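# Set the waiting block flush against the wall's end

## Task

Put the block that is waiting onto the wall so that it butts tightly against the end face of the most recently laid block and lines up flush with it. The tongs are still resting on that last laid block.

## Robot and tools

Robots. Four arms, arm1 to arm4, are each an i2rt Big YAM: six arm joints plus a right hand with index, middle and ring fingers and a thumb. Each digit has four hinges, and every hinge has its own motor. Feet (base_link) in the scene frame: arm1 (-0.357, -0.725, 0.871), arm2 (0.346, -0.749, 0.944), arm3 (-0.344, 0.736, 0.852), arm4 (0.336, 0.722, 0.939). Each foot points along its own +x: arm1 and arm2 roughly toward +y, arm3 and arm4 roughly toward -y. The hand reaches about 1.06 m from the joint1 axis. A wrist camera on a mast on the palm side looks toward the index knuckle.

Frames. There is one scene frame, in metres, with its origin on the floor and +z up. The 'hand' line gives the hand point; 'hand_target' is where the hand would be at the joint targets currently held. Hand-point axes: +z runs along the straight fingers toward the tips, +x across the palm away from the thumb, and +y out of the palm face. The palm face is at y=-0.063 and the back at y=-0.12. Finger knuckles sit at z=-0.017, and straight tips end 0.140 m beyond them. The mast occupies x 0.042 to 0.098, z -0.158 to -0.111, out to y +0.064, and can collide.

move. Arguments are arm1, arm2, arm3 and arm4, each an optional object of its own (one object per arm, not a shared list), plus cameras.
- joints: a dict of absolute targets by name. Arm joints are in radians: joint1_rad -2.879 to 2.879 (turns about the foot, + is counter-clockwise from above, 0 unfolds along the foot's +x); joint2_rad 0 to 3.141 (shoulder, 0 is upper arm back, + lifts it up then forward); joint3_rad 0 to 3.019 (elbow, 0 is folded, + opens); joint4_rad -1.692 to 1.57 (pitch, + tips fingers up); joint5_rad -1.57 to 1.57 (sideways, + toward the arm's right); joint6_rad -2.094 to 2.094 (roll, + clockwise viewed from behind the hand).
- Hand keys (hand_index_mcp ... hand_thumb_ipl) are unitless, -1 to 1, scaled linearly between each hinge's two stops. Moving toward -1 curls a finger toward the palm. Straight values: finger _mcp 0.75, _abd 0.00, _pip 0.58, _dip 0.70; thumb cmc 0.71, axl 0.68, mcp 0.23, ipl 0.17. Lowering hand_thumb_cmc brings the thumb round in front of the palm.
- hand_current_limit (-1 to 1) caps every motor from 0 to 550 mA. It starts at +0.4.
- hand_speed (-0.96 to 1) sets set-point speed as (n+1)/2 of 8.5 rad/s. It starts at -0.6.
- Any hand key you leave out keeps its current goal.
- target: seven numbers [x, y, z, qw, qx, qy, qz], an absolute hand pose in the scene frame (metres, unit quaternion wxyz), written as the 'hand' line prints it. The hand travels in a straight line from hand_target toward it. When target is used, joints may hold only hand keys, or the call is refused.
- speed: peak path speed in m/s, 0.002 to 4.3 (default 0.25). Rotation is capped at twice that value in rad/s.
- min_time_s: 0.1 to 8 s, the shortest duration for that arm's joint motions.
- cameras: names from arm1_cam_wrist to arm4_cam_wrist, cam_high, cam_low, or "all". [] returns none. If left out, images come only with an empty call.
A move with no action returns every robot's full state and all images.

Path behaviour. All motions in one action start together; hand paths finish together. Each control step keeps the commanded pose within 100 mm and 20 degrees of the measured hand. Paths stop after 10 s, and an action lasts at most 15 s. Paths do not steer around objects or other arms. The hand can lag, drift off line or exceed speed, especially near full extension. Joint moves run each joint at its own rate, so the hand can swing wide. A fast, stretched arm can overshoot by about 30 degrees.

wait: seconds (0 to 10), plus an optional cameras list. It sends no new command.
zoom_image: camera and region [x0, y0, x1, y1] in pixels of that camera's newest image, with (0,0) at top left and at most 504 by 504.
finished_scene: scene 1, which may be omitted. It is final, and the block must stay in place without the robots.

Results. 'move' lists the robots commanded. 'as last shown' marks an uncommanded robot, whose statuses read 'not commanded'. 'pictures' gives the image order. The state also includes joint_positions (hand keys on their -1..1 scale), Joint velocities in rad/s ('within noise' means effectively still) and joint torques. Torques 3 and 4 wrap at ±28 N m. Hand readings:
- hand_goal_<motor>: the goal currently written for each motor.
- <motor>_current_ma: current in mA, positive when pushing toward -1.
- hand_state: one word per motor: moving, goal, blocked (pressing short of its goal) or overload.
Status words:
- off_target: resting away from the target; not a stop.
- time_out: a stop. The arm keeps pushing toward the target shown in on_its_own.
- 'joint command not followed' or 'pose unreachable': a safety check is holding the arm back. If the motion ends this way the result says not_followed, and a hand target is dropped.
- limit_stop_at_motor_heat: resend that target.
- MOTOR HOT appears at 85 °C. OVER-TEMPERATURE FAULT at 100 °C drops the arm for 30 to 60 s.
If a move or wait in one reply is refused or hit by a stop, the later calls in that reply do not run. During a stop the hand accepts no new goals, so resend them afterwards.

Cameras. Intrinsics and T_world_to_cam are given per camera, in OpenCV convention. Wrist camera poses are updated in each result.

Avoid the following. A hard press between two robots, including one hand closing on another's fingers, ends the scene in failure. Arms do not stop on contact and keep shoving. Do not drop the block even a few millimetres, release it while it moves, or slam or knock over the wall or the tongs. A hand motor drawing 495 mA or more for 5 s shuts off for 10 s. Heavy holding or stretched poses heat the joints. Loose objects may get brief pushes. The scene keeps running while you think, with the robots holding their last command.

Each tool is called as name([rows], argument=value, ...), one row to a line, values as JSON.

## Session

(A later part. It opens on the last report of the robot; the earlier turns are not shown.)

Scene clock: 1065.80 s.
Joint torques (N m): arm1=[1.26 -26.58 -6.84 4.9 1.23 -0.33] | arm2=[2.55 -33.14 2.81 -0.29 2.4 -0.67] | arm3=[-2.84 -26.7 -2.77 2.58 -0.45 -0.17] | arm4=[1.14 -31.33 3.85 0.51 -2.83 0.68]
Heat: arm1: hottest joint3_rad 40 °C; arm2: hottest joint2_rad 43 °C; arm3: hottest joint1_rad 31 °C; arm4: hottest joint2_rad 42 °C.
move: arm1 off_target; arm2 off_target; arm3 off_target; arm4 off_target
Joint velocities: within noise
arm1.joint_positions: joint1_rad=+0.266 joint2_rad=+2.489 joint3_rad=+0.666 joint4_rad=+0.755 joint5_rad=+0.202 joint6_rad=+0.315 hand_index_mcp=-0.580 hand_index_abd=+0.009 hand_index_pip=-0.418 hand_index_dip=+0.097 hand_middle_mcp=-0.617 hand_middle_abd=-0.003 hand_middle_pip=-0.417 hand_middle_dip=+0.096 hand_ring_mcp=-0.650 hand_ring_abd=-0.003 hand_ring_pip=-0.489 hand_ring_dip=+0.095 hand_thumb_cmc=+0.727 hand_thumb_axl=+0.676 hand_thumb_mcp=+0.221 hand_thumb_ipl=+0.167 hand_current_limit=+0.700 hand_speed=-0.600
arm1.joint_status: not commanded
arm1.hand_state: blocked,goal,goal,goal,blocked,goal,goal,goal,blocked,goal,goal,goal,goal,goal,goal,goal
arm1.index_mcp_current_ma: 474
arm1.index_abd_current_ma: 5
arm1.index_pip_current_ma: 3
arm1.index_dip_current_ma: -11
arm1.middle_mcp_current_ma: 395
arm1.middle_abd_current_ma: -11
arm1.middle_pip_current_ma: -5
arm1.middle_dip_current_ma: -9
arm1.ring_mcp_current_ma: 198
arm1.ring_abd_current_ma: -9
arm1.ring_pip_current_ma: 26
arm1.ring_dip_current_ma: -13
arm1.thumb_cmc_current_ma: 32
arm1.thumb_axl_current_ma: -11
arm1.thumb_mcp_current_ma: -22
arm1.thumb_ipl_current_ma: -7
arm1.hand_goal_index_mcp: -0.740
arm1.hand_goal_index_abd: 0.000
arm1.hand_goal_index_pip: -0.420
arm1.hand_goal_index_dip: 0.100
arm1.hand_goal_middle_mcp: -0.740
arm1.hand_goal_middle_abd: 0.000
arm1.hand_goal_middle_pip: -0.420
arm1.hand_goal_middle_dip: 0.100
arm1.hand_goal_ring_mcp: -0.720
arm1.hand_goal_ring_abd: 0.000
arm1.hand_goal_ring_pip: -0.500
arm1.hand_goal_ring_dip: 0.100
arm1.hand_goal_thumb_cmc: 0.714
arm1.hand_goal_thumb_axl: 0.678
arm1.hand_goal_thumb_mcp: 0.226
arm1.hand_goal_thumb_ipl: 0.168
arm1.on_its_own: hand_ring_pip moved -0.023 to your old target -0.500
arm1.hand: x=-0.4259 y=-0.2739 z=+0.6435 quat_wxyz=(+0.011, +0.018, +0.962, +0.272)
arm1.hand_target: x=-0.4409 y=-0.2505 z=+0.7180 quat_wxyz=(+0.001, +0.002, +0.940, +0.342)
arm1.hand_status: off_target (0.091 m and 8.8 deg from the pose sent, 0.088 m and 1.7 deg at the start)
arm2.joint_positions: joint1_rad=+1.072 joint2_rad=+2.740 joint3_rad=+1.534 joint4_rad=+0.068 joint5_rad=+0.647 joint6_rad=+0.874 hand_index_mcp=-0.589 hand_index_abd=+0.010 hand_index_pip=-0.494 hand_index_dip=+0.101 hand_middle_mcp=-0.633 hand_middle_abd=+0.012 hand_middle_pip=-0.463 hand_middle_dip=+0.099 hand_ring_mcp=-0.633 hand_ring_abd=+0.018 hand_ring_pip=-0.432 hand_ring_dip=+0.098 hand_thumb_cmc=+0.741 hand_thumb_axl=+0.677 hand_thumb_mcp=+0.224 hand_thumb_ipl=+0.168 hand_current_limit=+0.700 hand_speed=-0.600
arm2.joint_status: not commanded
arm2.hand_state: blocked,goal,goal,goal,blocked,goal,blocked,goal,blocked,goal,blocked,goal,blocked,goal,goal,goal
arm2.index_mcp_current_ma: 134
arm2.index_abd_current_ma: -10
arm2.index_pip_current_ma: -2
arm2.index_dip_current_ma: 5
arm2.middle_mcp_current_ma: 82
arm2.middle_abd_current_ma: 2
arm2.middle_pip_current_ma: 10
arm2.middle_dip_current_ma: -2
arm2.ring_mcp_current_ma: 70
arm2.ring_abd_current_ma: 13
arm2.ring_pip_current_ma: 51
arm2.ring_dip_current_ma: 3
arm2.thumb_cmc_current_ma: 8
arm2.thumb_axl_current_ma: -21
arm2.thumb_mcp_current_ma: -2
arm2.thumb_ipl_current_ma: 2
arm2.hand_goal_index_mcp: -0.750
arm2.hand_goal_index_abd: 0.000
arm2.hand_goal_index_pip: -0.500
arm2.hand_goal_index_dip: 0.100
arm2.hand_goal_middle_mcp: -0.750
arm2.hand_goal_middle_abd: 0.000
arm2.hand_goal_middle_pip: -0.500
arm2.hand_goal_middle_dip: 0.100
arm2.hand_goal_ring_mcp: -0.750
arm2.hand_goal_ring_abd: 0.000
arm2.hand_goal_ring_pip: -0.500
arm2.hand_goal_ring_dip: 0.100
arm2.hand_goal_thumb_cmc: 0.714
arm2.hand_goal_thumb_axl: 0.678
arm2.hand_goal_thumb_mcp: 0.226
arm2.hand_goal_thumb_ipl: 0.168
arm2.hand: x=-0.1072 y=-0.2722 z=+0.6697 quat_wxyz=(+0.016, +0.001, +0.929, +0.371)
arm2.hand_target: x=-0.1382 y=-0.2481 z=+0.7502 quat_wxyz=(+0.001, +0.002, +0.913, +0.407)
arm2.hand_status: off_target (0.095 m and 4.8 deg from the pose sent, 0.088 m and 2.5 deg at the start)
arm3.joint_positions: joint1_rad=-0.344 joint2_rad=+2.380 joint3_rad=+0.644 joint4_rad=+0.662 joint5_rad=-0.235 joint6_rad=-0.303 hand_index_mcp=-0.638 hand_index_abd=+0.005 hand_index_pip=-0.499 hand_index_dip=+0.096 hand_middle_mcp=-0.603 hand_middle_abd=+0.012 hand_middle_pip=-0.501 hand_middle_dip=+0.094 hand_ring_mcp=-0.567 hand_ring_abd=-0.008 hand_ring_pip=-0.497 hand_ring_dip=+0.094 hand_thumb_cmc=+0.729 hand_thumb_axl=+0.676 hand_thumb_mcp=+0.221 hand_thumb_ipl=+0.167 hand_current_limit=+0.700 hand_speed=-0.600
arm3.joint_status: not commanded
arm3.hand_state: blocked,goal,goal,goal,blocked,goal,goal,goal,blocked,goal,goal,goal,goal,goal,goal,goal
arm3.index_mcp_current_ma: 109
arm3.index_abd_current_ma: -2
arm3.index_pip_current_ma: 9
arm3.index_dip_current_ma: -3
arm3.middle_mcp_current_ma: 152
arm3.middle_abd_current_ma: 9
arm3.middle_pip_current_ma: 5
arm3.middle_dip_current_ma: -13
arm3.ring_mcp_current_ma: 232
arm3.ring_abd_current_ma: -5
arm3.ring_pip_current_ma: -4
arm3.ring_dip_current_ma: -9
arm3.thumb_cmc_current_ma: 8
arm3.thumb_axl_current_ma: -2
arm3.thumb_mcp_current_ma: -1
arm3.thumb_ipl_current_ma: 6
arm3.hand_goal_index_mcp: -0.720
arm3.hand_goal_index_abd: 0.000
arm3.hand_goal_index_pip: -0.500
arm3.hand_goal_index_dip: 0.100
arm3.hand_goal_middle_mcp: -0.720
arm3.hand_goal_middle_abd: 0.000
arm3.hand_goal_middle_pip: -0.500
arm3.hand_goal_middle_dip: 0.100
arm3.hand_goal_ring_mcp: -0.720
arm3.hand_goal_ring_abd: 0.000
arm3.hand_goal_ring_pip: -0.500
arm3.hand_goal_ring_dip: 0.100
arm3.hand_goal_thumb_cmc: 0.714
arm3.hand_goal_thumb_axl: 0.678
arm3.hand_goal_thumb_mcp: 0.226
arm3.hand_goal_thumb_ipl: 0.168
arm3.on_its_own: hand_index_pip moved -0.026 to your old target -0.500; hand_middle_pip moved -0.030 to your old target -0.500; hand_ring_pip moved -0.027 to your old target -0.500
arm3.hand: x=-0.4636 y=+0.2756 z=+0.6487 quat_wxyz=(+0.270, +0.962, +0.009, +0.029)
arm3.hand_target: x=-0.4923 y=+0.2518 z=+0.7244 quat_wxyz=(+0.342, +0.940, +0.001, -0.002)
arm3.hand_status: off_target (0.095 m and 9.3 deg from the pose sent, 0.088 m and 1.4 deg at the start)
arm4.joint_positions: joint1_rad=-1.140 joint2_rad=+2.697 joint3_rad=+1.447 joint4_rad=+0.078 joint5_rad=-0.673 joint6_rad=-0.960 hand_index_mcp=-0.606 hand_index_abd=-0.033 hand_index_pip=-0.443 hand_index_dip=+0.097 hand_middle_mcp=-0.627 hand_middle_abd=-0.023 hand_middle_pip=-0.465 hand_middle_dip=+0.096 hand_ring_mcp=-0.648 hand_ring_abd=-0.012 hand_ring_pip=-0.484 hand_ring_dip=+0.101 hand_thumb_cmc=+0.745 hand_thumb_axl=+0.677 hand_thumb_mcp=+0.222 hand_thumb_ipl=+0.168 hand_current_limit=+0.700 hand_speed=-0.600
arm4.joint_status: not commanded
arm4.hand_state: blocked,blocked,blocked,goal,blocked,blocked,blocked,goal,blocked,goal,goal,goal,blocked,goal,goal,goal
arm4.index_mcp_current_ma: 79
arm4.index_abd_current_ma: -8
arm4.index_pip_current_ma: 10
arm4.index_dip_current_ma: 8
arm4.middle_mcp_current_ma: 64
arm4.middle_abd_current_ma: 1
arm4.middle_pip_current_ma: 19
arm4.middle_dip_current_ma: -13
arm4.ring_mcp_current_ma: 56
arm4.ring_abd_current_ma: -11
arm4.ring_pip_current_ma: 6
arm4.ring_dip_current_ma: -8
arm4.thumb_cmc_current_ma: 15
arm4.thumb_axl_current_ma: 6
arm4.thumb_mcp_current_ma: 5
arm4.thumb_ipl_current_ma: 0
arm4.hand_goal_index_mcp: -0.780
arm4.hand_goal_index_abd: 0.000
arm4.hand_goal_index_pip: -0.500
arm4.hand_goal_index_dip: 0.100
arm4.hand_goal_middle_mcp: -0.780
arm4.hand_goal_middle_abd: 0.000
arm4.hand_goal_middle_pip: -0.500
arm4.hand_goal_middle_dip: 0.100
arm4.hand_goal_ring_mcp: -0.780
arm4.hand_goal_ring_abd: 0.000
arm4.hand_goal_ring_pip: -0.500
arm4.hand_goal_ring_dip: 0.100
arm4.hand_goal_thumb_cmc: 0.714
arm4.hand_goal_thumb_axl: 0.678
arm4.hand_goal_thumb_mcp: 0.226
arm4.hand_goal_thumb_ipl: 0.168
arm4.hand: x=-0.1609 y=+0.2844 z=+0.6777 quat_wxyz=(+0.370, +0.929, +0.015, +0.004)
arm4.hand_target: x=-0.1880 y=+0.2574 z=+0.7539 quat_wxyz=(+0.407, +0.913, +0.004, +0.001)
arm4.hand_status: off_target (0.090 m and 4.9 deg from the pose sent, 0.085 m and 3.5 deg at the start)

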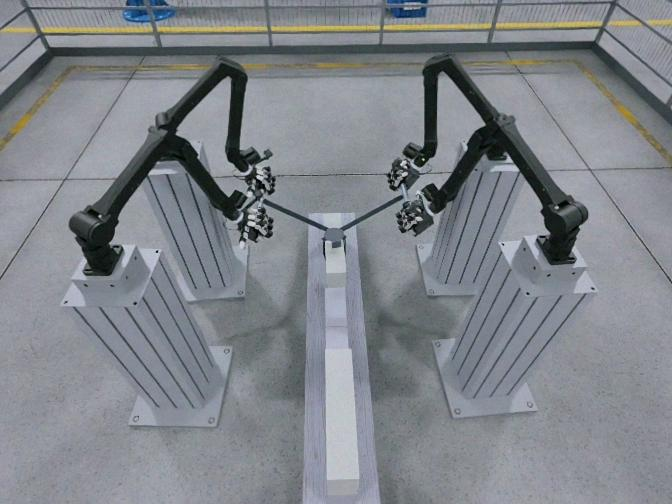

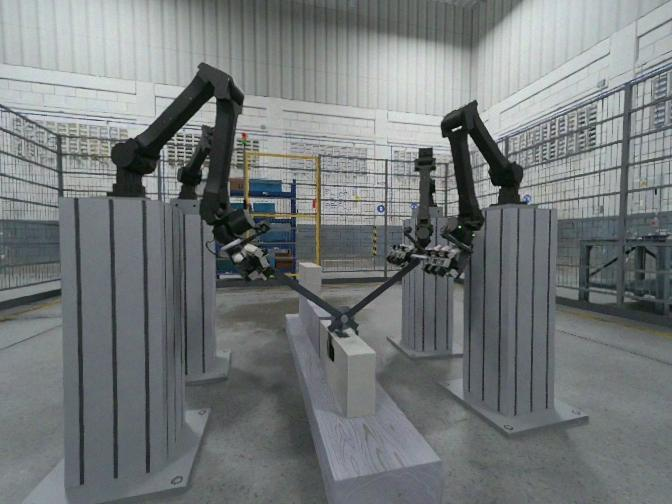

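move(arm1={"target": [-0.455, -0.255, 0.725, 0, 0, 0.8660, 0.5000], "speed": 0.5, "joints": {"hand_index_mcp": -0.9, "hand_middle_mcp": -0.9, "hand_ring_mcp": -0.9}}, arm2={"target": [-0.152, -0.252, 0.755, 0, 0, 0.8572, 0.5151], "speed": 0.5, "joints": {"hand_index_mcp": -0.9, "hand_middle_mcp": -0.9, "hand_ring_mcp": -0.9}}, arm3={"target": [-0.506, 0.256, 0.732, 0.5000, 0.8660, 0, 0], "speed": 0.5, "joints": {"hand_index_mcp": -0.9, "hand_middle_mcp": -0.9, "hand_ring_mcp": -0.9}}, arm4={"target": [-0.202, 0.262, 0.758, 0.5151, 0.8572, 0, 0], "speed": 0.5, "joints": {"hand_index_mcp": -0.9, "hand_middle_mcp": -0.9, "hand_ring_mcp": -0.9}}, cameras=["cam_high","cam_low","arm1_cam_wrist","arm2_cam_wrist"])

zoom_image(camera="cam_low", region=[240, 220, 440, 420])

zoom_image(camera="cam_high", region=[280, 190, 390, 300])

Scene clock: 1093.63 s.
Joint torques (N m): arm1=[2.49 -18.43 -4.29 8.43 1.37 -0.44] | arm2=[3.43 -28.69 5.15 2.09 2.93 -1.26] | arm3=[-3.43 -19.49 -1.54 5.7 -0.72 -0.07] | arm4=[0.09 -26.93 6.3 3.96 -3.21 0.98]
Heat: arm1: hottest joint3_rad 40 °C; arm2: hottest joint2_rad 44 °C; arm3: hottest joint1_rad 31 °C; arm4: hottest joint2_rad 44 °C.
move: arm1 off_target; arm2 off_target; arm3 off_target; arm4 off_target
Joint velocities: within noise
arm1.joint_positions: joint1_rad=+0.313 joint2_rad=+2.703 joint3_rad=+0.691 joint4_rad=+1.263 joint5_rad=+0.333 joint6_rad=+0.274 hand_index_mcp=-0.555 hand_index_abd=+0.019 hand_index_pip=-0.418 hand_index_dip=+0.097 hand_middle_mcp=-0.617 hand_middle_abd=+0.013 hand_middle_pip=-0.417 hand_middle_dip=+0.096 hand_ring_mcp=-0.654 hand_ring_abd=-0.005 hand_ring_pip=-0.487 hand_ring_dip=+0.096 hand_thumb_cmc=+0.727 hand_thumb_axl=+0.676 hand_thumb_mcp=+0.221 hand_thumb_ipl=+0.167 hand_current_limit=+0.700 hand_speed=-0.600
arm1.joint_status: hand_index_mcp off_target (ended at -0.555, target -0.900); hand_middle_mcp off_target (ended at -0.617, target -0.900); hand_ring_mcp off_target (ended at -0.654, target -0.900)
arm1.hand_state: blocked,goal,goal,goal,blocked,goal,goal,goal,blocked,goal,goal,goal,goal,goal,goal,goal
arm1.index_mcp_current_ma: 470
arm1.index_abd_current_ma: 14
arm1.index_pip_current_ma: 0
arm1.index_dip_current_ma: -14
arm1.middle_mcp_current_ma: 477
arm1.middle_abd_current_ma: 9
arm1.middle_pip_current_ma: -8
arm1.middle_dip_current_ma: -16
arm1.ring_mcp_current_ma: 463
arm1.ring_abd_current_ma: -4
arm1.ring_pip_current_ma: 31
arm1.ring_dip_current_ma: -14
arm1.thumb_cmc_current_ma: 31
arm1.thumb_axl_current_ma: -1
arm1.thumb_mcp_current_ma: -14
arm1.thumb_ipl_current_ma: 12
arm1.hand_goal_index_mcp: -0.900
arm1.hand_goal_index_abd: 0.000
arm1.hand_goal_index_pip: -0.420
arm1.hand_goal_index_dip: 0.100
arm1.hand_goal_middle_mcp: -0.900
arm1.hand_goal_middle_abd: 0.000
arm1.hand_goal_middle_pip: -0.420
arm1.hand_goal_middle_dip: 0.100
arm1.hand_goal_ring_mcp: -0.900
arm1.hand_goal_ring_abd: 0.000
arm1.hand_goal_ring_pip: -0.500
arm1.hand_goal_ring_dip: 0.100
arm1.hand_goal_thumb_cmc: 0.714
arm1.hand_goal_thumb_axl: 0.678
arm1.hand_goal_thumb_mcp: 0.226
arm1.hand_goal_thumb_ipl: 0.168
arm1.hand: x=-0.4308 y=-0.2721 z=+0.6643 quat_wxyz=(+0.014, +0.020, +0.904, +0.428)
arm1.hand_target: x=-0.4532 y=-0.2565 z=+0.7202 quat_wxyz=(+0.001, +0.004, +0.867, +0.498)
arm1.hand_status: off_target (0.068 m and 9.8 deg from the pose sent, 0.089 m and 28.5 deg at the start)
arm2.joint_positions: joint1_rad=+1.086 joint2_rad=+2.799 joint3_rad=+1.553 joint4_rad=+0.280 joint5_rad=+0.823 joint6_rad=+0.796 hand_index_mcp=-0.598 hand_index_abd=+0.010 hand_index_pip=-0.496 hand_index_dip=+0.101 hand_middle_mcp=-0.651 hand_middle_abd=+0.003 hand_middle_pip=-0.479 hand_middle_dip=+0.099 hand_ring_mcp=-0.673 hand_ring_abd=-0.004 hand_ring_pip=-0.443 hand_ring_dip=+0.098 hand_thumb_cmc=+0.741 hand_thumb_axl=+0.677 hand_thumb_mcp=+0.223 hand_thumb_ipl=+0.168 hand_current_limit=+0.700 hand_speed=-0.600
arm2.joint_status: hand_index_mcp off_target (ended at -0.598, target -0.900); hand_middle_mcp off_target (ended at -0.651, target -0.900); hand_ring_mcp off_target (ended at -0.673, target -0.900)
arm2.hand_state: blocked,goal,goal,goal,blocked,goal,blocked,goal,blocked,goal,blocked,goal,blocked,goal,goal,goal
arm2.index_mcp_current_ma: 295
arm2.index_abd_current_ma: 12
arm2.index_pip_current_ma: -3
arm2.index_dip_current_ma: -4
arm2.middle_mcp_current_ma: 241
arm2.middle_abd_current_ma: 0
arm2.middle_pip_current_ma: 24
arm2.middle_dip_current_ma: 7
arm2.ring_mcp_current_ma: 200
arm2.ring_abd_current_ma: 9
arm2.ring_pip_current_ma: 43
arm2.ring_dip_current_ma: 12
arm2.thumb_cmc_current_ma: 8
arm2.thumb_axl_current_ma: 0
arm2.thumb_mcp_current_ma: -3
arm2.thumb_ipl_current_ma: -1
arm2.hand_goal_index_mcp: -0.900
arm2.hand_goal_index_abd: 0.000
arm2.hand_goal_index_pip: -0.500
arm2.hand_goal_index_dip: 0.100
arm2.hand_goal_middle_mcp: -0.900
arm2.hand_goal_middle_abd: 0.000
arm2.hand_goal_middle_pip: -0.500
arm2.hand_goal_middle_dip: 0.100
arm2.hand_goal_ring_mcp: -0.900
arm2.hand_goal_ring_abd: 0.000
arm2.hand_goal_ring_pip: -0.500
arm2.hand_goal_ring_dip: 0.100
arm2.hand_goal_thumb_cmc: 0.714
arm2.hand_goal_thumb_axl: 0.678
arm2.hand_goal_thumb_mcp: 0.226
arm2.hand_goal_thumb_ipl: 0.168
arm2.hand: x=-0.1081 y=-0.2689 z=+0.6886 quat_wxyz=(+0.017, +0.015, +0.883, +0.469)
arm2.hand_target: x=-0.1491 y=-0.2540 z=+0.7539 quat_wxyz=(+0.003, +0.006, +0.859, +0.513)
arm2.hand_status: off_target (0.081 m and 6.6 deg from the pose sent, 0.098 m and 18.5 deg at the start)
arm3.joint_positions: joint1_rad=-0.398 joint2_rad=+2.610 joint3_rad=+0.658 joint4_rad=+1.195 joint5_rad=-0.371 joint6_rad=-0.256 hand_index_mcp=-0.655 hand_index_abd=+0.011 hand_index_pip=-0.483 hand_index_dip=+0.096 hand_middle_mcp=-0.636 hand_middle_abd=+0.002 hand_middle_pip=-0.490 hand_middle_dip=+0.094 hand_ring_mcp=-0.614 hand_ring_abd=-0.008 hand_ring_pip=-0.497 hand_ring_dip=+0.095 hand_thumb_cmc=+0.729 hand_thumb_axl=+0.676 hand_thumb_mcp=+0.221 hand_thumb_ipl=+0.167 hand_current_limit=+0.700 hand_speed=-0.600
arm3.joint_status: hand_index_mcp off_target (ended at -0.655, target -0.900); hand_middle_mcp off_target (ended at -0.636, target -0.900); hand_ring_mcp off_target (ended at -0.614, target -0.900)
arm3.hand_state: blocked,goal,goal,goal,blocked,goal,goal,goal,blocked,goal,goal,goal,goal,goal,goal,goal
arm3.index_mcp_current_ma: 479
arm3.index_abd_current_ma: 0
arm3.index_pip_current_ma: 21
arm3.index_dip_current_ma: -1
arm3.middle_mcp_current_ma: 463
arm3.middle_abd_current_ma: 6
arm3.middle_pip_current_ma: 13
arm3.middle_dip_current_ma: -14
arm3.ring_mcp_current_ma: 463
arm3.ring_abd_current_ma: -8
arm3.ring_pip_current_ma: -5
arm3.ring_dip_current_ma: -9
arm3.thumb_cmc_current_ma: 10
arm3.thumb_axl_current_ma: -6
arm3.thumb_mcp_current_ma: -4
arm3.thumb_ipl_current_ma: 8
arm3.hand_goal_index_mcp: -0.900
arm3.hand_goal_index_abd: 0.000
arm3.hand_goal_index_pip: -0.500
arm3.hand_goal_index_dip: 0.100
arm3.hand_goal_middle_mcp: -0.900
arm3.hand_goal_middle_abd: 0.000
arm3.hand_goal_middle_pip: -0.500
arm3.hand_goal_middle_dip: 0.100
arm3.hand_goal_ring_mcp: -0.900
arm3.hand_goal_ring_abd: 0.000
arm3.hand_goal_ring_pip: -0.500
arm3.hand_goal_ring_dip: 0.100
arm3.hand_goal_thumb_cmc: 0.714
arm3.hand_goal_thumb_axl: 0.678
arm3.hand_goal_thumb_mcp: 0.226
arm3.hand_goal_thumb_ipl: 0.168
arm3.hand: x=-0.4713 y=+0.2756 z=+0.6648 quat_wxyz=(+0.425, +0.905, +0.008, +0.034)
arm3.hand_target: x=-0.5040 y=+0.2583 z=+0.7271 quat_wxyz=(+0.498, +0.867, +0.002, -0.001)
arm3.hand_status: off_target (0.078 m and 10.5 deg from the pose sent, 0.096 m and 28.9 deg at the start)
arm4.joint_positions: joint1_rad=-1.159 joint2_rad=+2.756 joint3_rad=+1.464 joint4_rad=+0.262 joint5_rad=-0.862 joint6_rad=-0.875 hand_index_mcp=-0.604 hand_index_abd=-0.017 hand_index_pip=-0.456 hand_index_dip=+0.097 hand_middle_mcp=-0.628 hand_middle_abd=-0.020 hand_middle_pip=-0.477 hand_middle_dip=+0.097 hand_ring_mcp=-0.649 hand_ring_abd=-0.009 hand_ring_pip=-0.490 hand_ring_dip=+0.101 hand_thumb_cmc=+0.745 hand_thumb_axl=+0.677 hand_thumb_mcp=+0.222 hand_thumb_ipl=+0.168 hand_current_limit=+0.700 hand_speed=-0.600
arm4.joint_status: hand_index_mcp off_target (ended at -0.604, target -0.900); hand_middle_mcp off_target (ended at -0.628, target -0.900); hand_ring_mcp off_target (ended at -0.649, target -0.900)
arm4.hand_state: blocked,goal,blocked,goal,blocked,blocked,blocked,goal,blocked,goal,goal,goal,blocked,goal,goal,goal
arm4.index_mcp_current_ma: 197
arm4.index_abd_current_ma: -1
arm4.index_pip_current_ma: -5
arm4.index_dip_current_ma: 9
arm4.middle_mcp_current_ma: 163
arm4.middle_abd_current_ma: 13
arm4.middle_pip_current_ma: 16
arm4.middle_dip_current_ma: -16
arm4.ring_mcp_current_ma: 152
arm4.ring_abd_current_ma: -3
arm4.ring_pip_current_ma: 3
arm4.ring_dip_current_ma: 1
arm4.thumb_cmc_current_ma: -1
arm4.thumb_axl_current_ma: 3
arm4.thumb_mcp_current_ma: 2
arm4.thumb_ipl_current_ma: -6
arm4.hand_goal_index_mcp: -0.900
arm4.hand_goal_index_abd: 0.000
arm4.hand_goal_index_pip: -0.500
arm4.hand_goal_index_dip: 0.100
arm4.hand_goal_middle_mcp: -0.900
arm4.hand_goal_middle_abd: 0.000
arm4.hand_goal_middle_pip: -0.500
arm4.hand_goal_middle_dip: 0.100
arm4.hand_goal_ring_mcp: -0.900
arm4.hand_goal_ring_abd: 0.000
arm4.hand_goal_ring_pip: -0.500
arm4.hand_goal_ring_dip: 0.100
arm4.hand_goal_thumb_cmc: 0.714
arm4.hand_goal_thumb_axl: 0.678
arm4.hand_goal_thumb_mcp: 0.226
arm4.hand_goal_thumb_ipl: 0.168
arm4.hand: x=-0.1618 y=+0.2841 z=+0.6946 quat_wxyz=(+0.466, +0.885, +0.018, +0.015)
arm4.hand_target: x=-0.1983 y=+0.2639 z=+0.7578 quat_wxyz=(+0.512, +0.859, +0.009, +0.005)
arm4.hand_status: off_target (0.078 m and 7.0 deg from the pose sent, 0.093 m and 18.7 deg at the start)
pictures: arm1_cam_wrist, arm2_cam_wrist, cam_high, cam_low
arm1_cam_wrist: T_world_to_cam=[[0.77984, 0.40329, 0.47876, 0.1652], [0.43567, -0.89885, 0.0475, -0.12667], [0.44949, 0.17155, -0.87666, 0.94807]] pos_world=[-0.49979, -0.34312, 0.75806]
arm2_cam_wrist: T_world_to_cam=[[0.76453, 0.31304, 0.56347, -0.19234], [0.38849, -0.92133, -0.01526, -0.24032], [0.51436, 0.23057, -0.826, 0.81477]] pos_world=[-0.17868, -0.34906, 0.77771]

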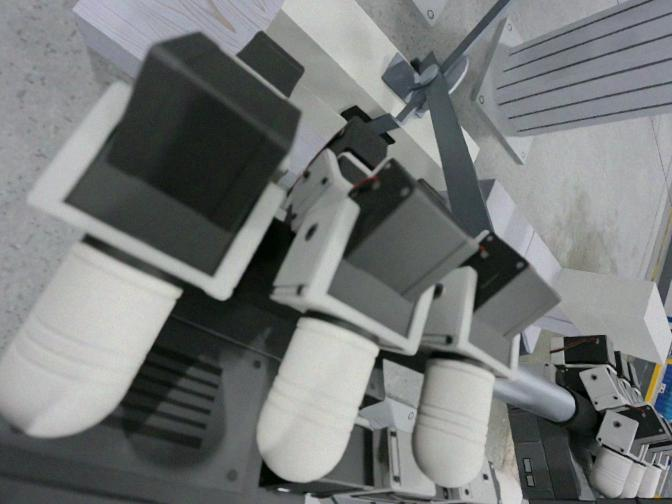

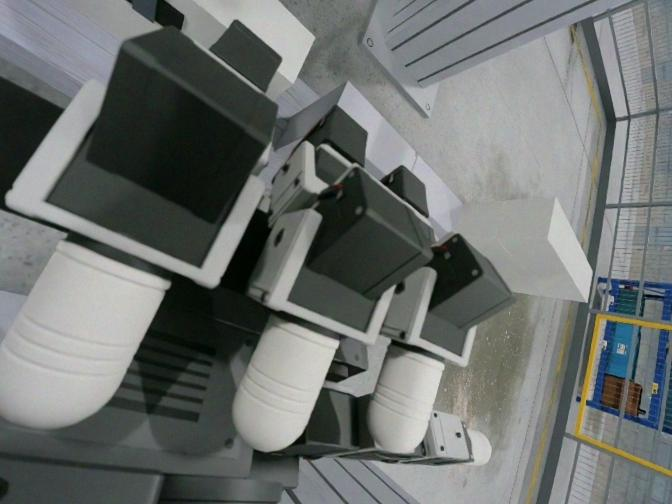

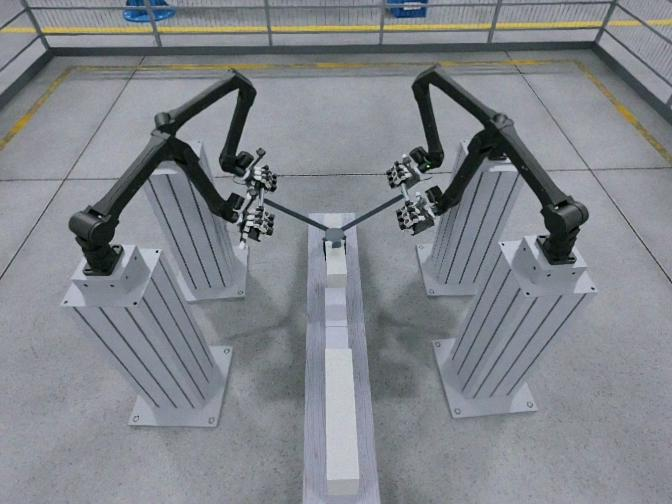

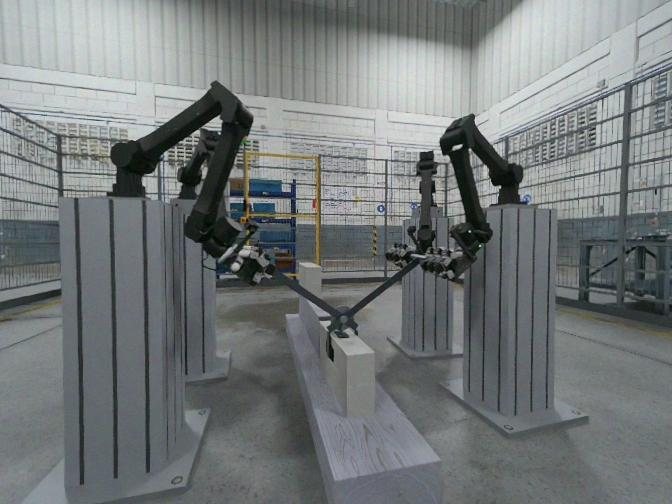

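Scaled by 2.520 from the camera's image (finer frame: 960x720).

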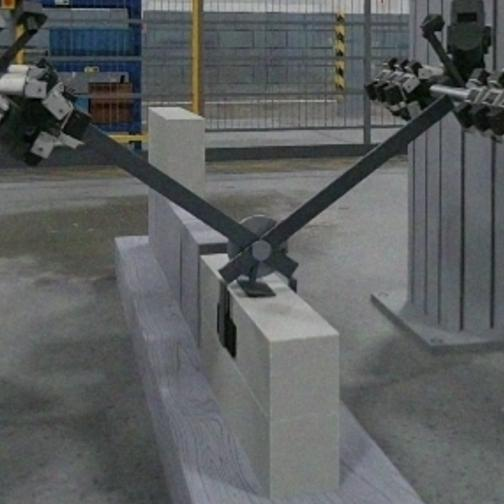

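Scaled by 4.582 from the camera's image (finer frame: 960x720).

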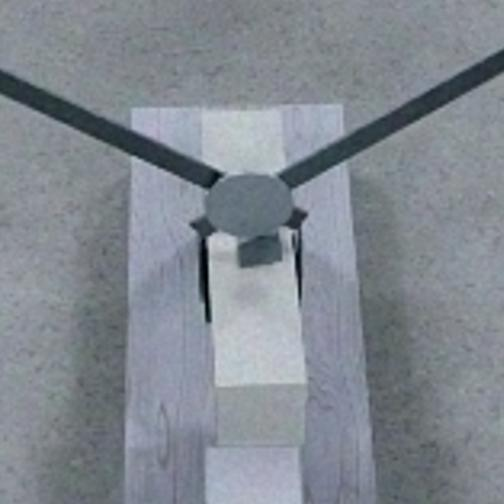

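move(cameras=["cam_high","cam_low"])

Scene clock: 1111.13 s.
Joint torques (N m): arm1=[2.49 -18.14 -4.22 8.49 1.36 -0.44] | arm2=[3.25 -28.63 5 2.19 2.91 -1.22] | arm3=[-3.31 -19.37 -1.55 5.64 -0.71 -0.07] | arm4=[0.32 -26.75 6.3 3.92 -3.2 0.99]
Heat: arm1: hottest joint3_rad 39 °C; arm2: hottest joint2_rad 48 °C; arm3: hottest joint4_rad 33 °C; arm4: hottest joint2_rad 45 °C.
Joint velocities: within noise
arm1.joint_positions: joint1_rad=+0.313 joint2_rad=+2.703 joint3_rad=+0.691 joint4_rad=+1.263 joint5_rad=+0.333 joint6_rad=+0.274 hand_index_mcp=-0.555 hand_index_abd=+0.019 hand_index_pip=-0.418 hand_index_dip=+0.097 hand_middle_mcp=-0.617 hand_middle_abd=+0.013 hand_middle_pip=-0.417 hand_middle_dip=+0.096 hand_ring_mcp=-0.654 hand_ring_abd=-0.005 hand_ring_pip=-0.487 hand_ring_dip=+0.096 hand_thumb_cmc=+0.727 hand_thumb_axl=+0.676 hand_thumb_mcp=+0.221 hand_thumb_ipl=+0.167 hand_current_limit=+0.700 hand_speed=-0.600
arm1.joint_status: hand_index_mcp off_target (ended at -0.555, target -0.900); hand_middle_mcp off_target (ended at -0.617, target -0.900); hand_ring_mcp off_target (ended at -0.654, target -0.900)
arm1.hand_state: blocked,goal,goal,goal,blocked,goal,goal,goal,blocked,goal,goal,goal,goal,goal,goal,goal
arm1.index_mcp_current_ma: 473
arm1.index_abd_current_ma: 13
arm1.index_pip_current_ma: -1
arm1.index_dip_current_ma: -19
arm1.middle_mcp_current_ma: 476
arm1.middle_abd_current_ma: 10
arm1.middle_pip_current_ma: -4
arm1.middle_dip_current_ma: -9
arm1.ring_mcp_current_ma: 467
arm1.ring_abd_current_ma: -11
arm1.ring_pip_current_ma: 31
arm1.ring_dip_current_ma: -14
arm1.thumb_cmc_current_ma: 32
arm1.thumb_axl_current_ma: -12
arm1.thumb_mcp_current_ma: -20
arm1.thumb_ipl_current_ma: 2
arm1.hand_goal_index_mcp: -0.900
arm1.hand_goal_index_abd: 0.000
arm1.hand_goal_index_pip: -0.420
arm1.hand_goal_index_dip: 0.100
arm1.hand_goal_middle_mcp: -0.900
arm1.hand_goal_middle_abd: 0.000
arm1.hand_goal_middle_pip: -0.420
arm1.hand_goal_middle_dip: 0.100
arm1.hand_goal_ring_mcp: -0.900
arm1.hand_goal_ring_abd: 0.000
arm1.hand_goal_ring_pip: -0.500
arm1.hand_goal_ring_dip: 0.100
arm1.hand_goal_thumb_cmc: 0.714
arm1.hand_goal_thumb_axl: 0.678
arm1.hand_goal_thumb_mcp: 0.226
arm1.hand_goal_thumb_ipl: 0.168
arm1.hand: x=-0.4308 y=-0.2721 z=+0.6643 quat_wxyz=(+0.014, +0.020, +0.904, +0.428) (m; scene frame)
arm1.hand_target: x=-0.4532 y=-0.2565 z=+0.7202 quat_wxyz=(+0.001, +0.004, +0.867, +0.498) (m; scene frame)
arm1.hand_status: off_target (0.068 m and 9.8 deg from the pose sent, 0.089 m and 28.5 deg at the start)
arm2.joint_positions: joint1_rad=+1.086 joint2_rad=+2.799 joint3_rad=+1.553 joint4_rad=+0.280 joint5_rad=+0.823 joint6_rad=+0.796 hand_index_mcp=-0.598 hand_index_abd=+0.010 hand_index_pip=-0.496 hand_index_dip=+0.101 hand_middle_mcp=-0.651 hand_middle_abd=+0.003 hand_middle_pip=-0.479 hand_middle_dip=+0.099 hand_ring_mcp=-0.673 hand_ring_abd=-0.004 hand_ring_pip=-0.443 hand_ring_dip=+0.098 hand_thumb_cmc=+0.741 hand_thumb_axl=+0.677 hand_thumb_mcp=+0.223 hand_thumb_ipl=+0.168 hand_current_limit=+0.700 hand_speed=-0.600
arm2.joint_status: hand_index_mcp off_target (ended at -0.598, target -0.900); hand_middle_mcp off_target (ended at -0.651, target -0.900); hand_ring_mcp off_target (ended at -0.673, target -0.900)
arm2.hand_state: blocked,goal,goal,goal,blocked,goal,blocked,goal,blocked,goal,blocked,goal,blocked,goal,goal,goal
arm2.index_mcp_current_ma: 293
arm2.index_abd_current_ma: -2
arm2.index_pip_current_ma: -5
arm2.index_dip_current_ma: -5
arm2.middle_mcp_current_ma: 232
arm2.middle_abd_current_ma: 10
arm2.middle_pip_current_ma: 19
arm2.middle_dip_current_ma: 12
arm2.ring_mcp_current_ma: 210
arm2.ring_abd_current_ma: 10
arm2.ring_pip_current_ma: 44
arm2.ring_dip_current_ma: 2
arm2.thumb_cmc_current_ma: 14
arm2.thumb_axl_current_ma: 0
arm2.thumb_mcp_current_ma: 3
arm2.thumb_ipl_current_ma: 4
arm2.hand_goal_index_mcp: -0.900
arm2.hand_goal_index_abd: 0.000
arm2.hand_goal_index_pip: -0.500
arm2.hand_goal_index_dip: 0.100
arm2.hand_goal_middle_mcp: -0.900
arm2.hand_goal_middle_abd: 0.000
arm2.hand_goal_middle_pip: -0.500
arm2.hand_goal_middle_dip: 0.100
arm2.hand_goal_ring_mcp: -0.900
arm2.hand_goal_ring_abd: 0.000
arm2.hand_goal_ring_pip: -0.500
arm2.hand_goal_ring_dip: 0.100
arm2.hand_goal_thumb_cmc: 0.714
arm2.hand_goal_thumb_axl: 0.678
arm2.hand_goal_thumb_mcp: 0.226
arm2.hand_goal_thumb_ipl: 0.168
arm2.hand: x=-0.1081 y=-0.2689 z=+0.6886 quat_wxyz=(+0.017, +0.015, +0.883, +0.469) (m; scene frame)
arm2.hand_target: x=-0.1491 y=-0.2540 z=+0.7539 quat_wxyz=(+0.003, +0.006, +0.859, +0.513) (m; scene frame)
arm2.hand_status: off_target (0.081 m and 6.6 deg from the pose sent, 0.098 m and 18.5 deg at the start)
arm3.joint_positions: joint1_rad=-0.398 joint2_rad=+2.610 joint3_rad=+0.658 joint4_rad=+1.195 joint5_rad=-0.371 joint6_rad=-0.256 hand_index_mcp=-0.655 hand_index_abd=+0.011 hand_index_pip=-0.483 hand_index_dip=+0.096 hand_middle_mcp=-0.636 hand_middle_abd=+0.002 hand_middle_pip=-0.490 hand_middle_dip=+0.094 hand_ring_mcp=-0.614 hand_ring_abd=-0.008 hand_ring_pip=-0.497 hand_ring_dip=+0.095 hand_thumb_cmc=+0.729 hand_thumb_axl=+0.676 hand_thumb_mcp=+0.221 hand_thumb_ipl=+0.167 hand_current_limit=+0.700 hand_speed=-0.600
arm3.joint_status: hand_index_mcp off_target (ended at -0.655, target -0.900); hand_middle_mcp off_target (ended at -0.636, target -0.900); hand_ring_mcp off_target (ended at -0.614, target -0.900)
arm3.hand_state: blocked,goal,goal,goal,blocked,goal,goal,goal,blocked,goal,goal,goal,goal,goal,goal,goal
arm3.index_mcp_current_ma: 474
arm3.index_abd_current_ma: -3
arm3.index_pip_current_ma: 17
arm3.index_dip_current_ma: 0
arm3.middle_mcp_current_ma: 458
arm3.middle_abd_current_ma: 7
arm3.middle_pip_current_ma: 13
arm3.middle_dip_current_ma: -11
arm3.ring_mcp_current_ma: 462
arm3.ring_abd_current_ma: -5
arm3.ring_pip_current_ma: -6
arm3.ring_dip_current_ma: -5
arm3.thumb_cmc_current_ma: 8
arm3.thumb_axl_current_ma: -6
arm3.thumb_mcp_current_ma: -2
arm3.thumb_ipl_current_ma: 4
arm3.hand_goal_index_mcp: -0.900
arm3.hand_goal_index_abd: 0.000
arm3.hand_goal_index_pip: -0.500
arm3.hand_goal_index_dip: 0.100
arm3.hand_goal_middle_mcp: -0.900
arm3.hand_goal_middle_abd: 0.000
arm3.hand_goal_middle_pip: -0.500
arm3.hand_goal_middle_dip: 0.100
arm3.hand_goal_ring_mcp: -0.900
arm3.hand_goal_ring_abd: 0.000
arm3.hand_goal_ring_pip: -0.500
arm3.hand_goal_ring_dip: 0.100
arm3.hand_goal_thumb_cmc: 0.714
arm3.hand_goal_thumb_axl: 0.678
arm3.hand_goal_thumb_mcp: 0.226
arm3.hand_goal_thumb_ipl: 0.168
arm3.hand: x=-0.4713 y=+0.2756 z=+0.6648 quat_wxyz=(+0.425, +0.905, +0.008, +0.034) (m; scene frame)
arm3.hand_target: x=-0.5040 y=+0.2583 z=+0.7271 quat_wxyz=(+0.498, +0.867, +0.002, -0.001) (m; scene frame)
arm3.hand_status: off_target (0.078 m and 10.5 deg from the pose sent, 0.096 m and 28.9 deg at the start)
arm4.joint_positions: joint1_rad=-1.159 joint2_rad=+2.756 joint3_rad=+1.464 joint4_rad=+0.262 joint5_rad=-0.862 joint6_rad=-0.875 hand_index_mcp=-0.604 hand_index_abd=-0.017 hand_index_pip=-0.456 hand_index_dip=+0.097 hand_middle_mcp=-0.628 hand_middle_abd=-0.020 hand_middle_pip=-0.477 hand_middle_dip=+0.097 hand_ring_mcp=-0.649 hand_ring_abd=-0.009 hand_ring_pip=-0.490 hand_ring_dip=+0.101 hand_thumb_cmc=+0.745 hand_thumb_axl=+0.677 hand_thumb_mcp=+0.222 hand_thumb_ipl=+0.168 hand_current_limit=+0.700 hand_speed=-0.600
arm4.joint_status: hand_index_mcp off_target (ended at -0.604, target -0.900); hand_middle_mcp off_target (ended at -0.628, target -0.900); hand_ring_mcp off_target (ended at -0.649, target -0.900)
arm4.hand_state: blocked,goal,blocked,goal,blocked,blocked,blocked,goal,blocked,goal,goal,goal,blocked,goal,goal,goal
arm4.index_mcp_current_ma: 185
arm4.index_abd_current_ma: -9
arm4.index_pip_current_ma: -6
arm4.index_dip_current_ma: -3
arm4.middle_mcp_current_ma: 171
arm4.middle_abd_current_ma: 3
arm4.middle_pip_current_ma: 21
arm4.middle_dip_current_ma: -9
arm4.ring_mcp_current_ma: 151
arm4.ring_abd_current_ma: -7
arm4.ring_pip_current_ma: 8
arm4.ring_dip_current_ma: -18
arm4.thumb_cmc_current_ma: 8
arm4.thumb_axl_current_ma: 3
arm4.thumb_mcp_current_ma: -6
arm4.thumb_ipl_current_ma: 4
arm4.hand_goal_index_mcp: -0.900
arm4.hand_goal_index_abd: 0.000
arm4.hand_goal_index_pip: -0.500
arm4.hand_goal_index_dip: 0.100
arm4.hand_goal_middle_mcp: -0.900
arm4.hand_goal_middle_abd: 0.000
arm4.hand_goal_middle_pip: -0.500
arm4.hand_goal_middle_dip: 0.100
arm4.hand_goal_ring_mcp: -0.900
arm4.hand_goal_ring_abd: 0.000
arm4.hand_goal_ring_pip: -0.500
arm4.hand_goal_ring_dip: 0.100
arm4.hand_goal_thumb_cmc: 0.714
arm4.hand_goal_thumb_axl: 0.678
arm4.hand_goal_thumb_mcp: 0.226
arm4.hand_goal_thumb_ipl: 0.168
arm4.hand: x=-0.1618 y=+0.2841 z=+0.6946 quat_wxyz=(+0.466, +0.885, +0.018, +0.015) (m; scene frame)
arm4.hand_target: x=-0.1983 y=+0.2639 z=+0.7578 quat_wxyz=(+0.512, +0.859, +0.009, +0.005) (m; scene frame)
arm4.hand_status: off_target (0.078 m and 7.0 deg from the pose sent, 0.093 m and 18.7 deg at the start)
pictures: cam_high, cam_low

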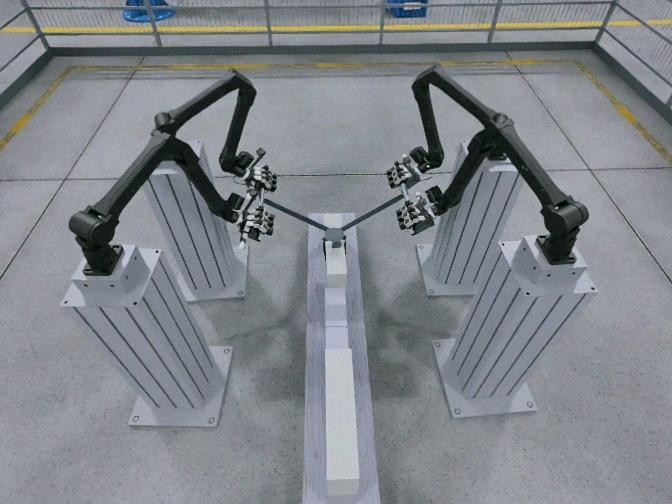

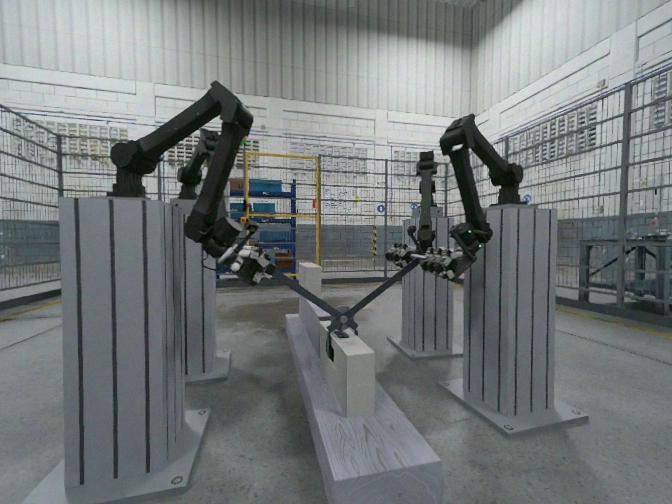

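move(arm1={"target":[-0.470,-0.2545,0.742,0,0,0.866,0.5],"speed":0.6}, arm2={"target":[-0.160,-0.252,0.775,0,0,0.8572,0.5151],"speed":0.6}, arm3={"target":[-0.518,0.256,0.749,0.5,0.866,0,0],"speed":0.6}, arm4={"target":[-0.210,0.262,0.779,0.5151,0.8572,0,0],"speed":0.6}, cameras=["cam_high","cam_low"])

zoom_image(camera="cam_low", region=[240, 220, 440, 420])

zoom_image(camera="cam_high", region=[280, 190, 390, 300])

Scene clock: 1116.80 s.
Joint torques (N m): arm1=[4.48 -22.77 -5.5 6.43 1.94 -0.29] | arm2=[3.66 -31.85 4.46 1.14 2.99 -1.19] | arm3=[-5.71 -24.23 -2.62 3.85 -1.41 -0.26] | arm4=[-0.15 -30.62 5.53 2.67 -3.28 0.92]
Heat: arm1: hottest joint3_rad 39 °C; arm2: hottest joint2_rad 48 °C; arm3: hottest joint4_rad 33 °C; arm4: hottest joint2_rad 45 °C.
move: arm1 off_target; arm2 off_target; arm3 off_target; arm4 off_target
Joint velocities: within noise
arm1.joint_positions: joint1_rad=+0.324 joint2_rad=+2.705 joint3_rad=+0.692 joint4_rad=+1.267 joint5_rad=+0.349 joint6_rad=+0.281 hand_index_mcp=-0.553 hand_index_abd=+0.022 hand_index_pip=-0.418 hand_index_dip=+0.097 hand_middle_mcp=-0.618 hand_middle_abd=+0.016 hand_middle_pip=-0.417 hand_middle_dip=+0.096 hand_ring_mcp=-0.656 hand_ring_abd=-0.004 hand_ring_pip=-0.483 hand_ring_dip=+0.096 hand_thumb_cmc=+0.727 hand_thumb_axl=+0.676 hand_thumb_mcp=+0.221 hand_thumb_ipl=+0.167 hand_current_limit=+0.700 hand_speed=-0.600
arm1.joint_status: not commanded
arm1.hand_state: blocked,blocked,goal,goal,blocked,goal,goal,goal,blocked,goal,goal,goal,goal,goal,goal,goal
arm1.index_mcp_current_ma: 471
arm1.index_abd_current_ma: 21
arm1.index_pip_current_ma: -3
arm1.index_dip_current_ma: -16
arm1.middle_mcp_current_ma: 477
arm1.middle_abd_current_ma: 15
arm1.middle_pip_current_ma: -2
arm1.middle_dip_current_ma: -13
arm1.ring_mcp_current_ma: 457
arm1.ring_abd_current_ma: -8
arm1.ring_pip_current_ma: 39
arm1.ring_dip_current_ma: -17
arm1.thumb_cmc_current_ma: 37
arm1.thumb_axl_current_ma: -12
arm1.thumb_mcp_current_ma: -17
arm1.thumb_ipl_current_ma: 2
arm1.hand_goal_index_mcp: -0.900
arm1.hand_goal_index_abd: 0.000
arm1.hand_goal_index_pip: -0.420
arm1.hand_goal_index_dip: 0.100
arm1.hand_goal_middle_mcp: -0.900
arm1.hand_goal_middle_abd: 0.000
arm1.hand_goal_middle_pip: -0.420
arm1.hand_goal_middle_dip: 0.100
arm1.hand_goal_ring_mcp: -0.900
arm1.hand_goal_ring_abd: 0.000
arm1.hand_goal_ring_pip: -0.500
arm1.hand_goal_ring_dip: 0.100
arm1.hand_goal_thumb_cmc: 0.714
arm1.hand_goal_thumb_axl: 0.678
arm1.hand_goal_thumb_mcp: 0.226
arm1.hand_goal_thumb_ipl: 0.168
arm1.hand: x=-0.4325 y=-0.2733 z=+0.6653 quat_wxyz=(+0.017, +0.021, +0.902, +0.430)
arm1.hand_target: x=-0.4671 y=-0.2560 z=+0.7334 quat_wxyz=(-0.002, +0.003, +0.867, +0.499)
arm1.hand_status: off_target (0.087 m and 9.5 deg from the pose sent, 0.089 m and 9.8 deg at the start)
arm2.joint_positions: joint1_rad=+1.091 joint2_rad=+2.799 joint3_rad=+1.554 joint4_rad=+0.280 joint5_rad=+0.824 joint6_rad=+0.796 hand_index_mcp=-0.600 hand_index_abd=+0.007 hand_index_pip=-0.496 hand_index_dip=+0.101 hand_middle_mcp=-0.650 hand_middle_abd=+0.004 hand_middle_pip=-0.479 hand_middle_dip=+0.099 hand_ring_mcp=-0.672 hand_ring_abd=-0.002 hand_ring_pip=-0.443 hand_ring_dip=+0.098 hand_thumb_cmc=+0.741 hand_thumb_axl=+0.677 hand_thumb_mcp=+0.223 hand_thumb_ipl=+0.168 hand_current_limit=+0.700 hand_speed=-0.600
arm2.joint_status: not commanded
arm2.hand_state: blocked,goal,goal,goal,blocked,goal,blocked,goal,blocked,goal,blocked,goal,blocked,goal,goal,goal
arm2.index_mcp_current_ma: 296
arm2.index_abd_current_ma: 6
arm2.index_pip_current_ma: 1
arm2.index_dip_current_ma: 4
arm2.middle_mcp_current_ma: 226
arm2.middle_abd_current_ma: -18
arm2.middle_pip_current_ma: 9
arm2.middle_dip_current_ma: 4
arm2.ring_mcp_current_ma: 197
arm2.ring_abd_current_ma: 6
arm2.ring_pip_current_ma: 42
arm2.ring_dip_current_ma: -2
arm2.thumb_cmc_current_ma: 12
arm2.thumb_axl_current_ma: 7
arm2.thumb_mcp_current_ma: -4
arm2.thumb_ipl_current_ma: 5
arm2.hand_goal_index_mcp: -0.900
arm2.hand_goal_index_abd: 0.000
arm2.hand_goal_index_pip: -0.500
arm2.hand_goal_index_dip: 0.100
arm2.hand_goal_middle_mcp: -0.900
arm2.hand_goal_middle_abd: 0.000
arm2.hand_goal_middle_pip: -0.500
arm2.hand_goal_middle_dip: 0.100
arm2.hand_goal_ring_mcp: -0.900
arm2.hand_goal_ring_abd: 0.000
arm2.hand_goal_ring_pip: -0.500
arm2.hand_goal_ring_dip: 0.100
arm2.hand_goal_thumb_cmc: 0.714
arm2.hand_goal_thumb_axl: 0.678
arm2.hand_goal_thumb_mcp: 0.226
arm2.hand_goal_thumb_ipl: 0.168
arm2.hand: x=-0.1103 y=-0.2709 z=+0.6889 quat_wxyz=(+0.016, +0.013, +0.883, +0.469)
arm2.hand_target: x=-0.1560 y=-0.2540 z=+0.7709 quat_wxyz=(+0.002, +0.005, +0.858, +0.513)
arm2.hand_status: off_target (0.101 m and 6.5 deg from the pose sent, 0.102 m and 6.6 deg at the start; pose on its path clipped on 11 of 23 steps)
arm3.joint_positions: joint1_rad=-0.402 joint2_rad=+2.610 joint3_rad=+0.659 joint4_rad=+1.196 joint5_rad=-0.378 joint6_rad=-0.254 hand_index_mcp=-0.656 hand_index_abd=+0.010 hand_index_pip=-0.482 hand_index_dip=+0.096 hand_middle_mcp=-0.636 hand_middle_abd=+0.001 hand_middle_pip=-0.490 hand_middle_dip=+0.094 hand_ring_mcp=-0.615 hand_ring_abd=-0.010 hand_ring_pip=-0.495 hand_ring_dip=+0.095 hand_thumb_cmc=+0.729 hand_thumb_axl=+0.676 hand_thumb_mcp=+0.221 hand_thumb_ipl=+0.167 hand_current_limit=+0.700 hand_speed=-0.600
arm3.joint_status: not commanded
arm3.hand_state: blocked,goal,goal,goal,blocked,goal,goal,goal,blocked,goal,goal,goal,goal,goal,goal,goal
arm3.index_mcp_current_ma: 475
arm3.index_abd_current_ma: -5
arm3.index_pip_current_ma: 22
arm3.index_dip_current_ma: 4
arm3.middle_mcp_current_ma: 462
arm3.middle_abd_current_ma: 1
arm3.middle_pip_current_ma: 13
arm3.middle_dip_current_ma: -12
arm3.ring_mcp_current_ma: 464
arm3.ring_abd_current_ma: -7
arm3.ring_pip_current_ma: -4
arm3.ring_dip_current_ma: -9
arm3.thumb_cmc_current_ma: 11
arm3.thumb_axl_current_ma: -7
arm3.thumb_mcp_current_ma: -5
arm3.thumb_ipl_current_ma: 7
arm3.hand_goal_index_mcp: -0.900
arm3.hand_goal_index_abd: 0.000
arm3.hand_goal_index_pip: -0.500
arm3.hand_goal_index_dip: 0.100
arm3.hand_goal_middle_mcp: -0.900
arm3.hand_goal_middle_abd: 0.000
arm3.hand_goal_middle_pip: -0.500
arm3.hand_goal_middle_dip: 0.100
arm3.hand_goal_ring_mcp: -0.900
arm3.hand_goal_ring_abd: 0.000
arm3.hand_goal_ring_pip: -0.500
arm3.hand_goal_ring_dip: 0.100
arm3.hand_goal_thumb_cmc: 0.714
arm3.hand_goal_thumb_axl: 0.678
arm3.hand_goal_thumb_mcp: 0.226
arm3.hand_goal_thumb_ipl: 0.168
arm3.hand: x=-0.4722 y=+0.2755 z=+0.6656 quat_wxyz=(+0.426, +0.904, +0.008, +0.037)
arm3.hand_target: x=-0.5150 y=+0.2584 z=+0.7406 quat_wxyz=(+0.499, +0.867, +0.002, -0.004)
arm3.hand_status: off_target (0.097 m and 10.4 deg from the pose sent, 0.098 m and 10.5 deg at the start)
arm4.joint_positions: joint1_rad=-1.160 joint2_rad=+2.756 joint3_rad=+1.464 joint4_rad=+0.262 joint5_rad=-0.864 joint6_rad=-0.871 hand_index_mcp=-0.601 hand_index_abd=-0.017 hand_index_pip=-0.456 hand_index_dip=+0.097 hand_middle_mcp=-0.626 hand_middle_abd=-0.020 hand_middle_pip=-0.477 hand_middle_dip=+0.096 hand_ring_mcp=-0.649 hand_ring_abd=-0.011 hand_ring_pip=-0.490 hand_ring_dip=+0.101 hand_thumb_cmc=+0.745 hand_thumb_axl=+0.677 hand_thumb_mcp=+0.222 hand_thumb_ipl=+0.168 hand_current_limit=+0.700 hand_speed=-0.600
arm4.joint_status: not commanded
arm4.hand_state: blocked,goal,blocked,goal,blocked,blocked,blocked,goal,blocked,goal,goal,goal,blocked,goal,goal,goal
arm4.index_mcp_current_ma: 198
arm4.index_abd_current_ma: -5
arm4.index_pip_current_ma: 16
arm4.index_dip_current_ma: 0
arm4.middle_mcp_current_ma: 181
arm4.middle_abd_current_ma: -5
arm4.middle_pip_current_ma: 15
arm4.middle_dip_current_ma: -11
arm4.ring_mcp_current_ma: 151
arm4.ring_abd_current_ma: -6
arm4.ring_pip_current_ma: 0
arm4.ring_dip_current_ma: 0
arm4.thumb_cmc_current_ma: 3
arm4.thumb_axl_current_ma: 14
arm4.thumb_mcp_current_ma: 11
arm4.thumb_ipl_current_ma: 11
arm4.hand_goal_index_mcp: -0.900
arm4.hand_goal_index_abd: 0.000
arm4.hand_goal_index_pip: -0.500
arm4.hand_goal_index_dip: 0.100
arm4.hand_goal_middle_mcp: -0.900
arm4.hand_goal_middle_abd: 0.000
arm4.hand_goal_middle_pip: -0.500
arm4.hand_goal_middle_dip: 0.100
arm4.hand_goal_ring_mcp: -0.900
arm4.hand_goal_ring_abd: 0.000
arm4.hand_goal_ring_pip: -0.500
arm4.hand_goal_ring_dip: 0.100
arm4.hand_goal_thumb_cmc: 0.714
arm4.hand_goal_thumb_axl: 0.678
arm4.hand_goal_thumb_mcp: 0.226
arm4.hand_goal_thumb_ipl: 0.168
arm4.hand: x=-0.1625 y=+0.2844 z=+0.6949 quat_wxyz=(+0.467, +0.884, +0.016, +0.016)
arm4.hand_target: x=-0.2057 y=+0.2639 z=+0.7770 quat_wxyz=(+0.513, +0.859, +0.008, +0.004)
arm4.hand_status: off_target (0.099 m and 6.9 deg from the pose sent, 0.100 m and 7.0 deg at the start)

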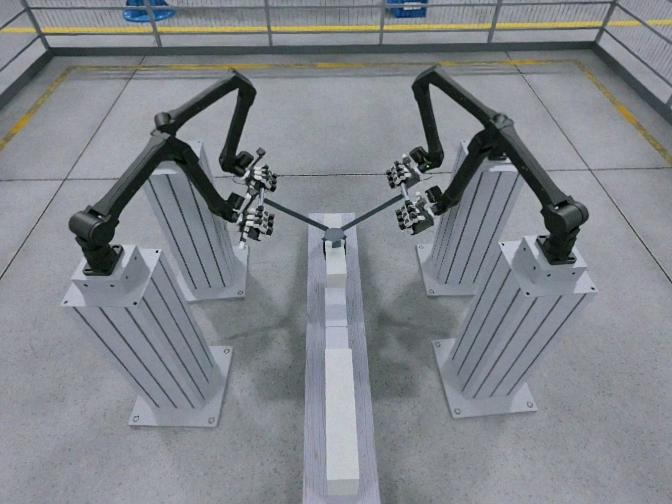

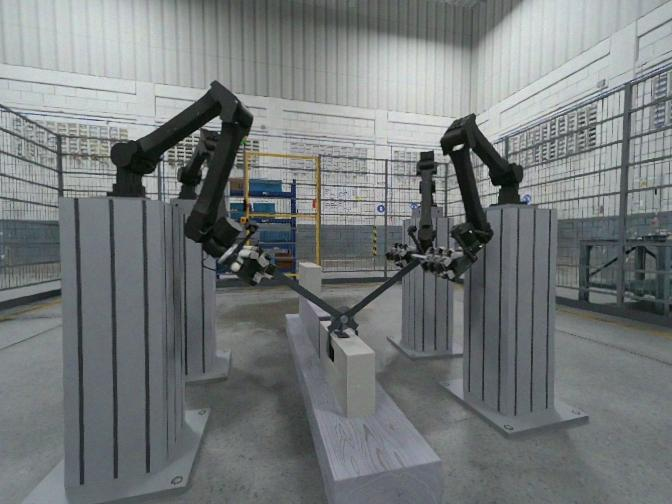

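Scaled by 2.520 from the camera's image (finer frame: 960x720).

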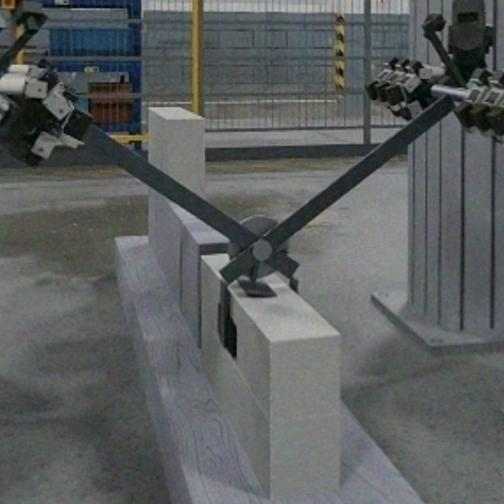

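Scaled by 4.582 from the camera's image (finer frame: 960x720).

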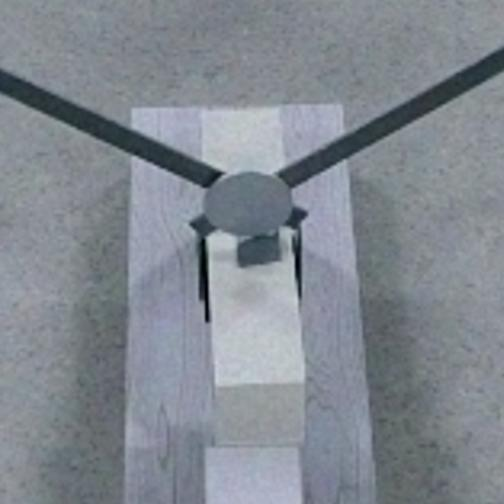

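zoom_image(camera="cam_low", region=[310, 290, 400, 430])

zoom_image(camera="cam_high", region=[310, 215, 365, 300])

Scaled by 3.600 from the camera's image (finer frame: 960x720).

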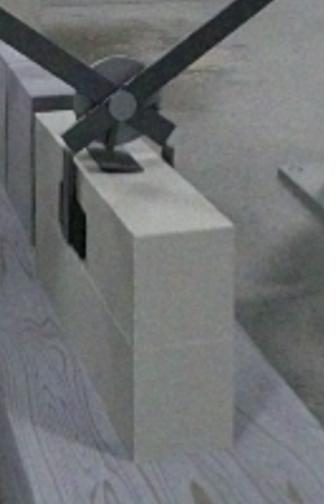

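Scaled by 5.929 from the camera's image (finer frame: 960x720).

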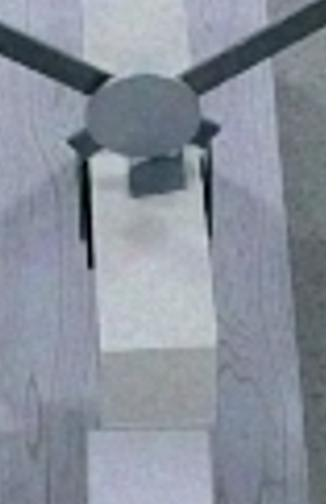

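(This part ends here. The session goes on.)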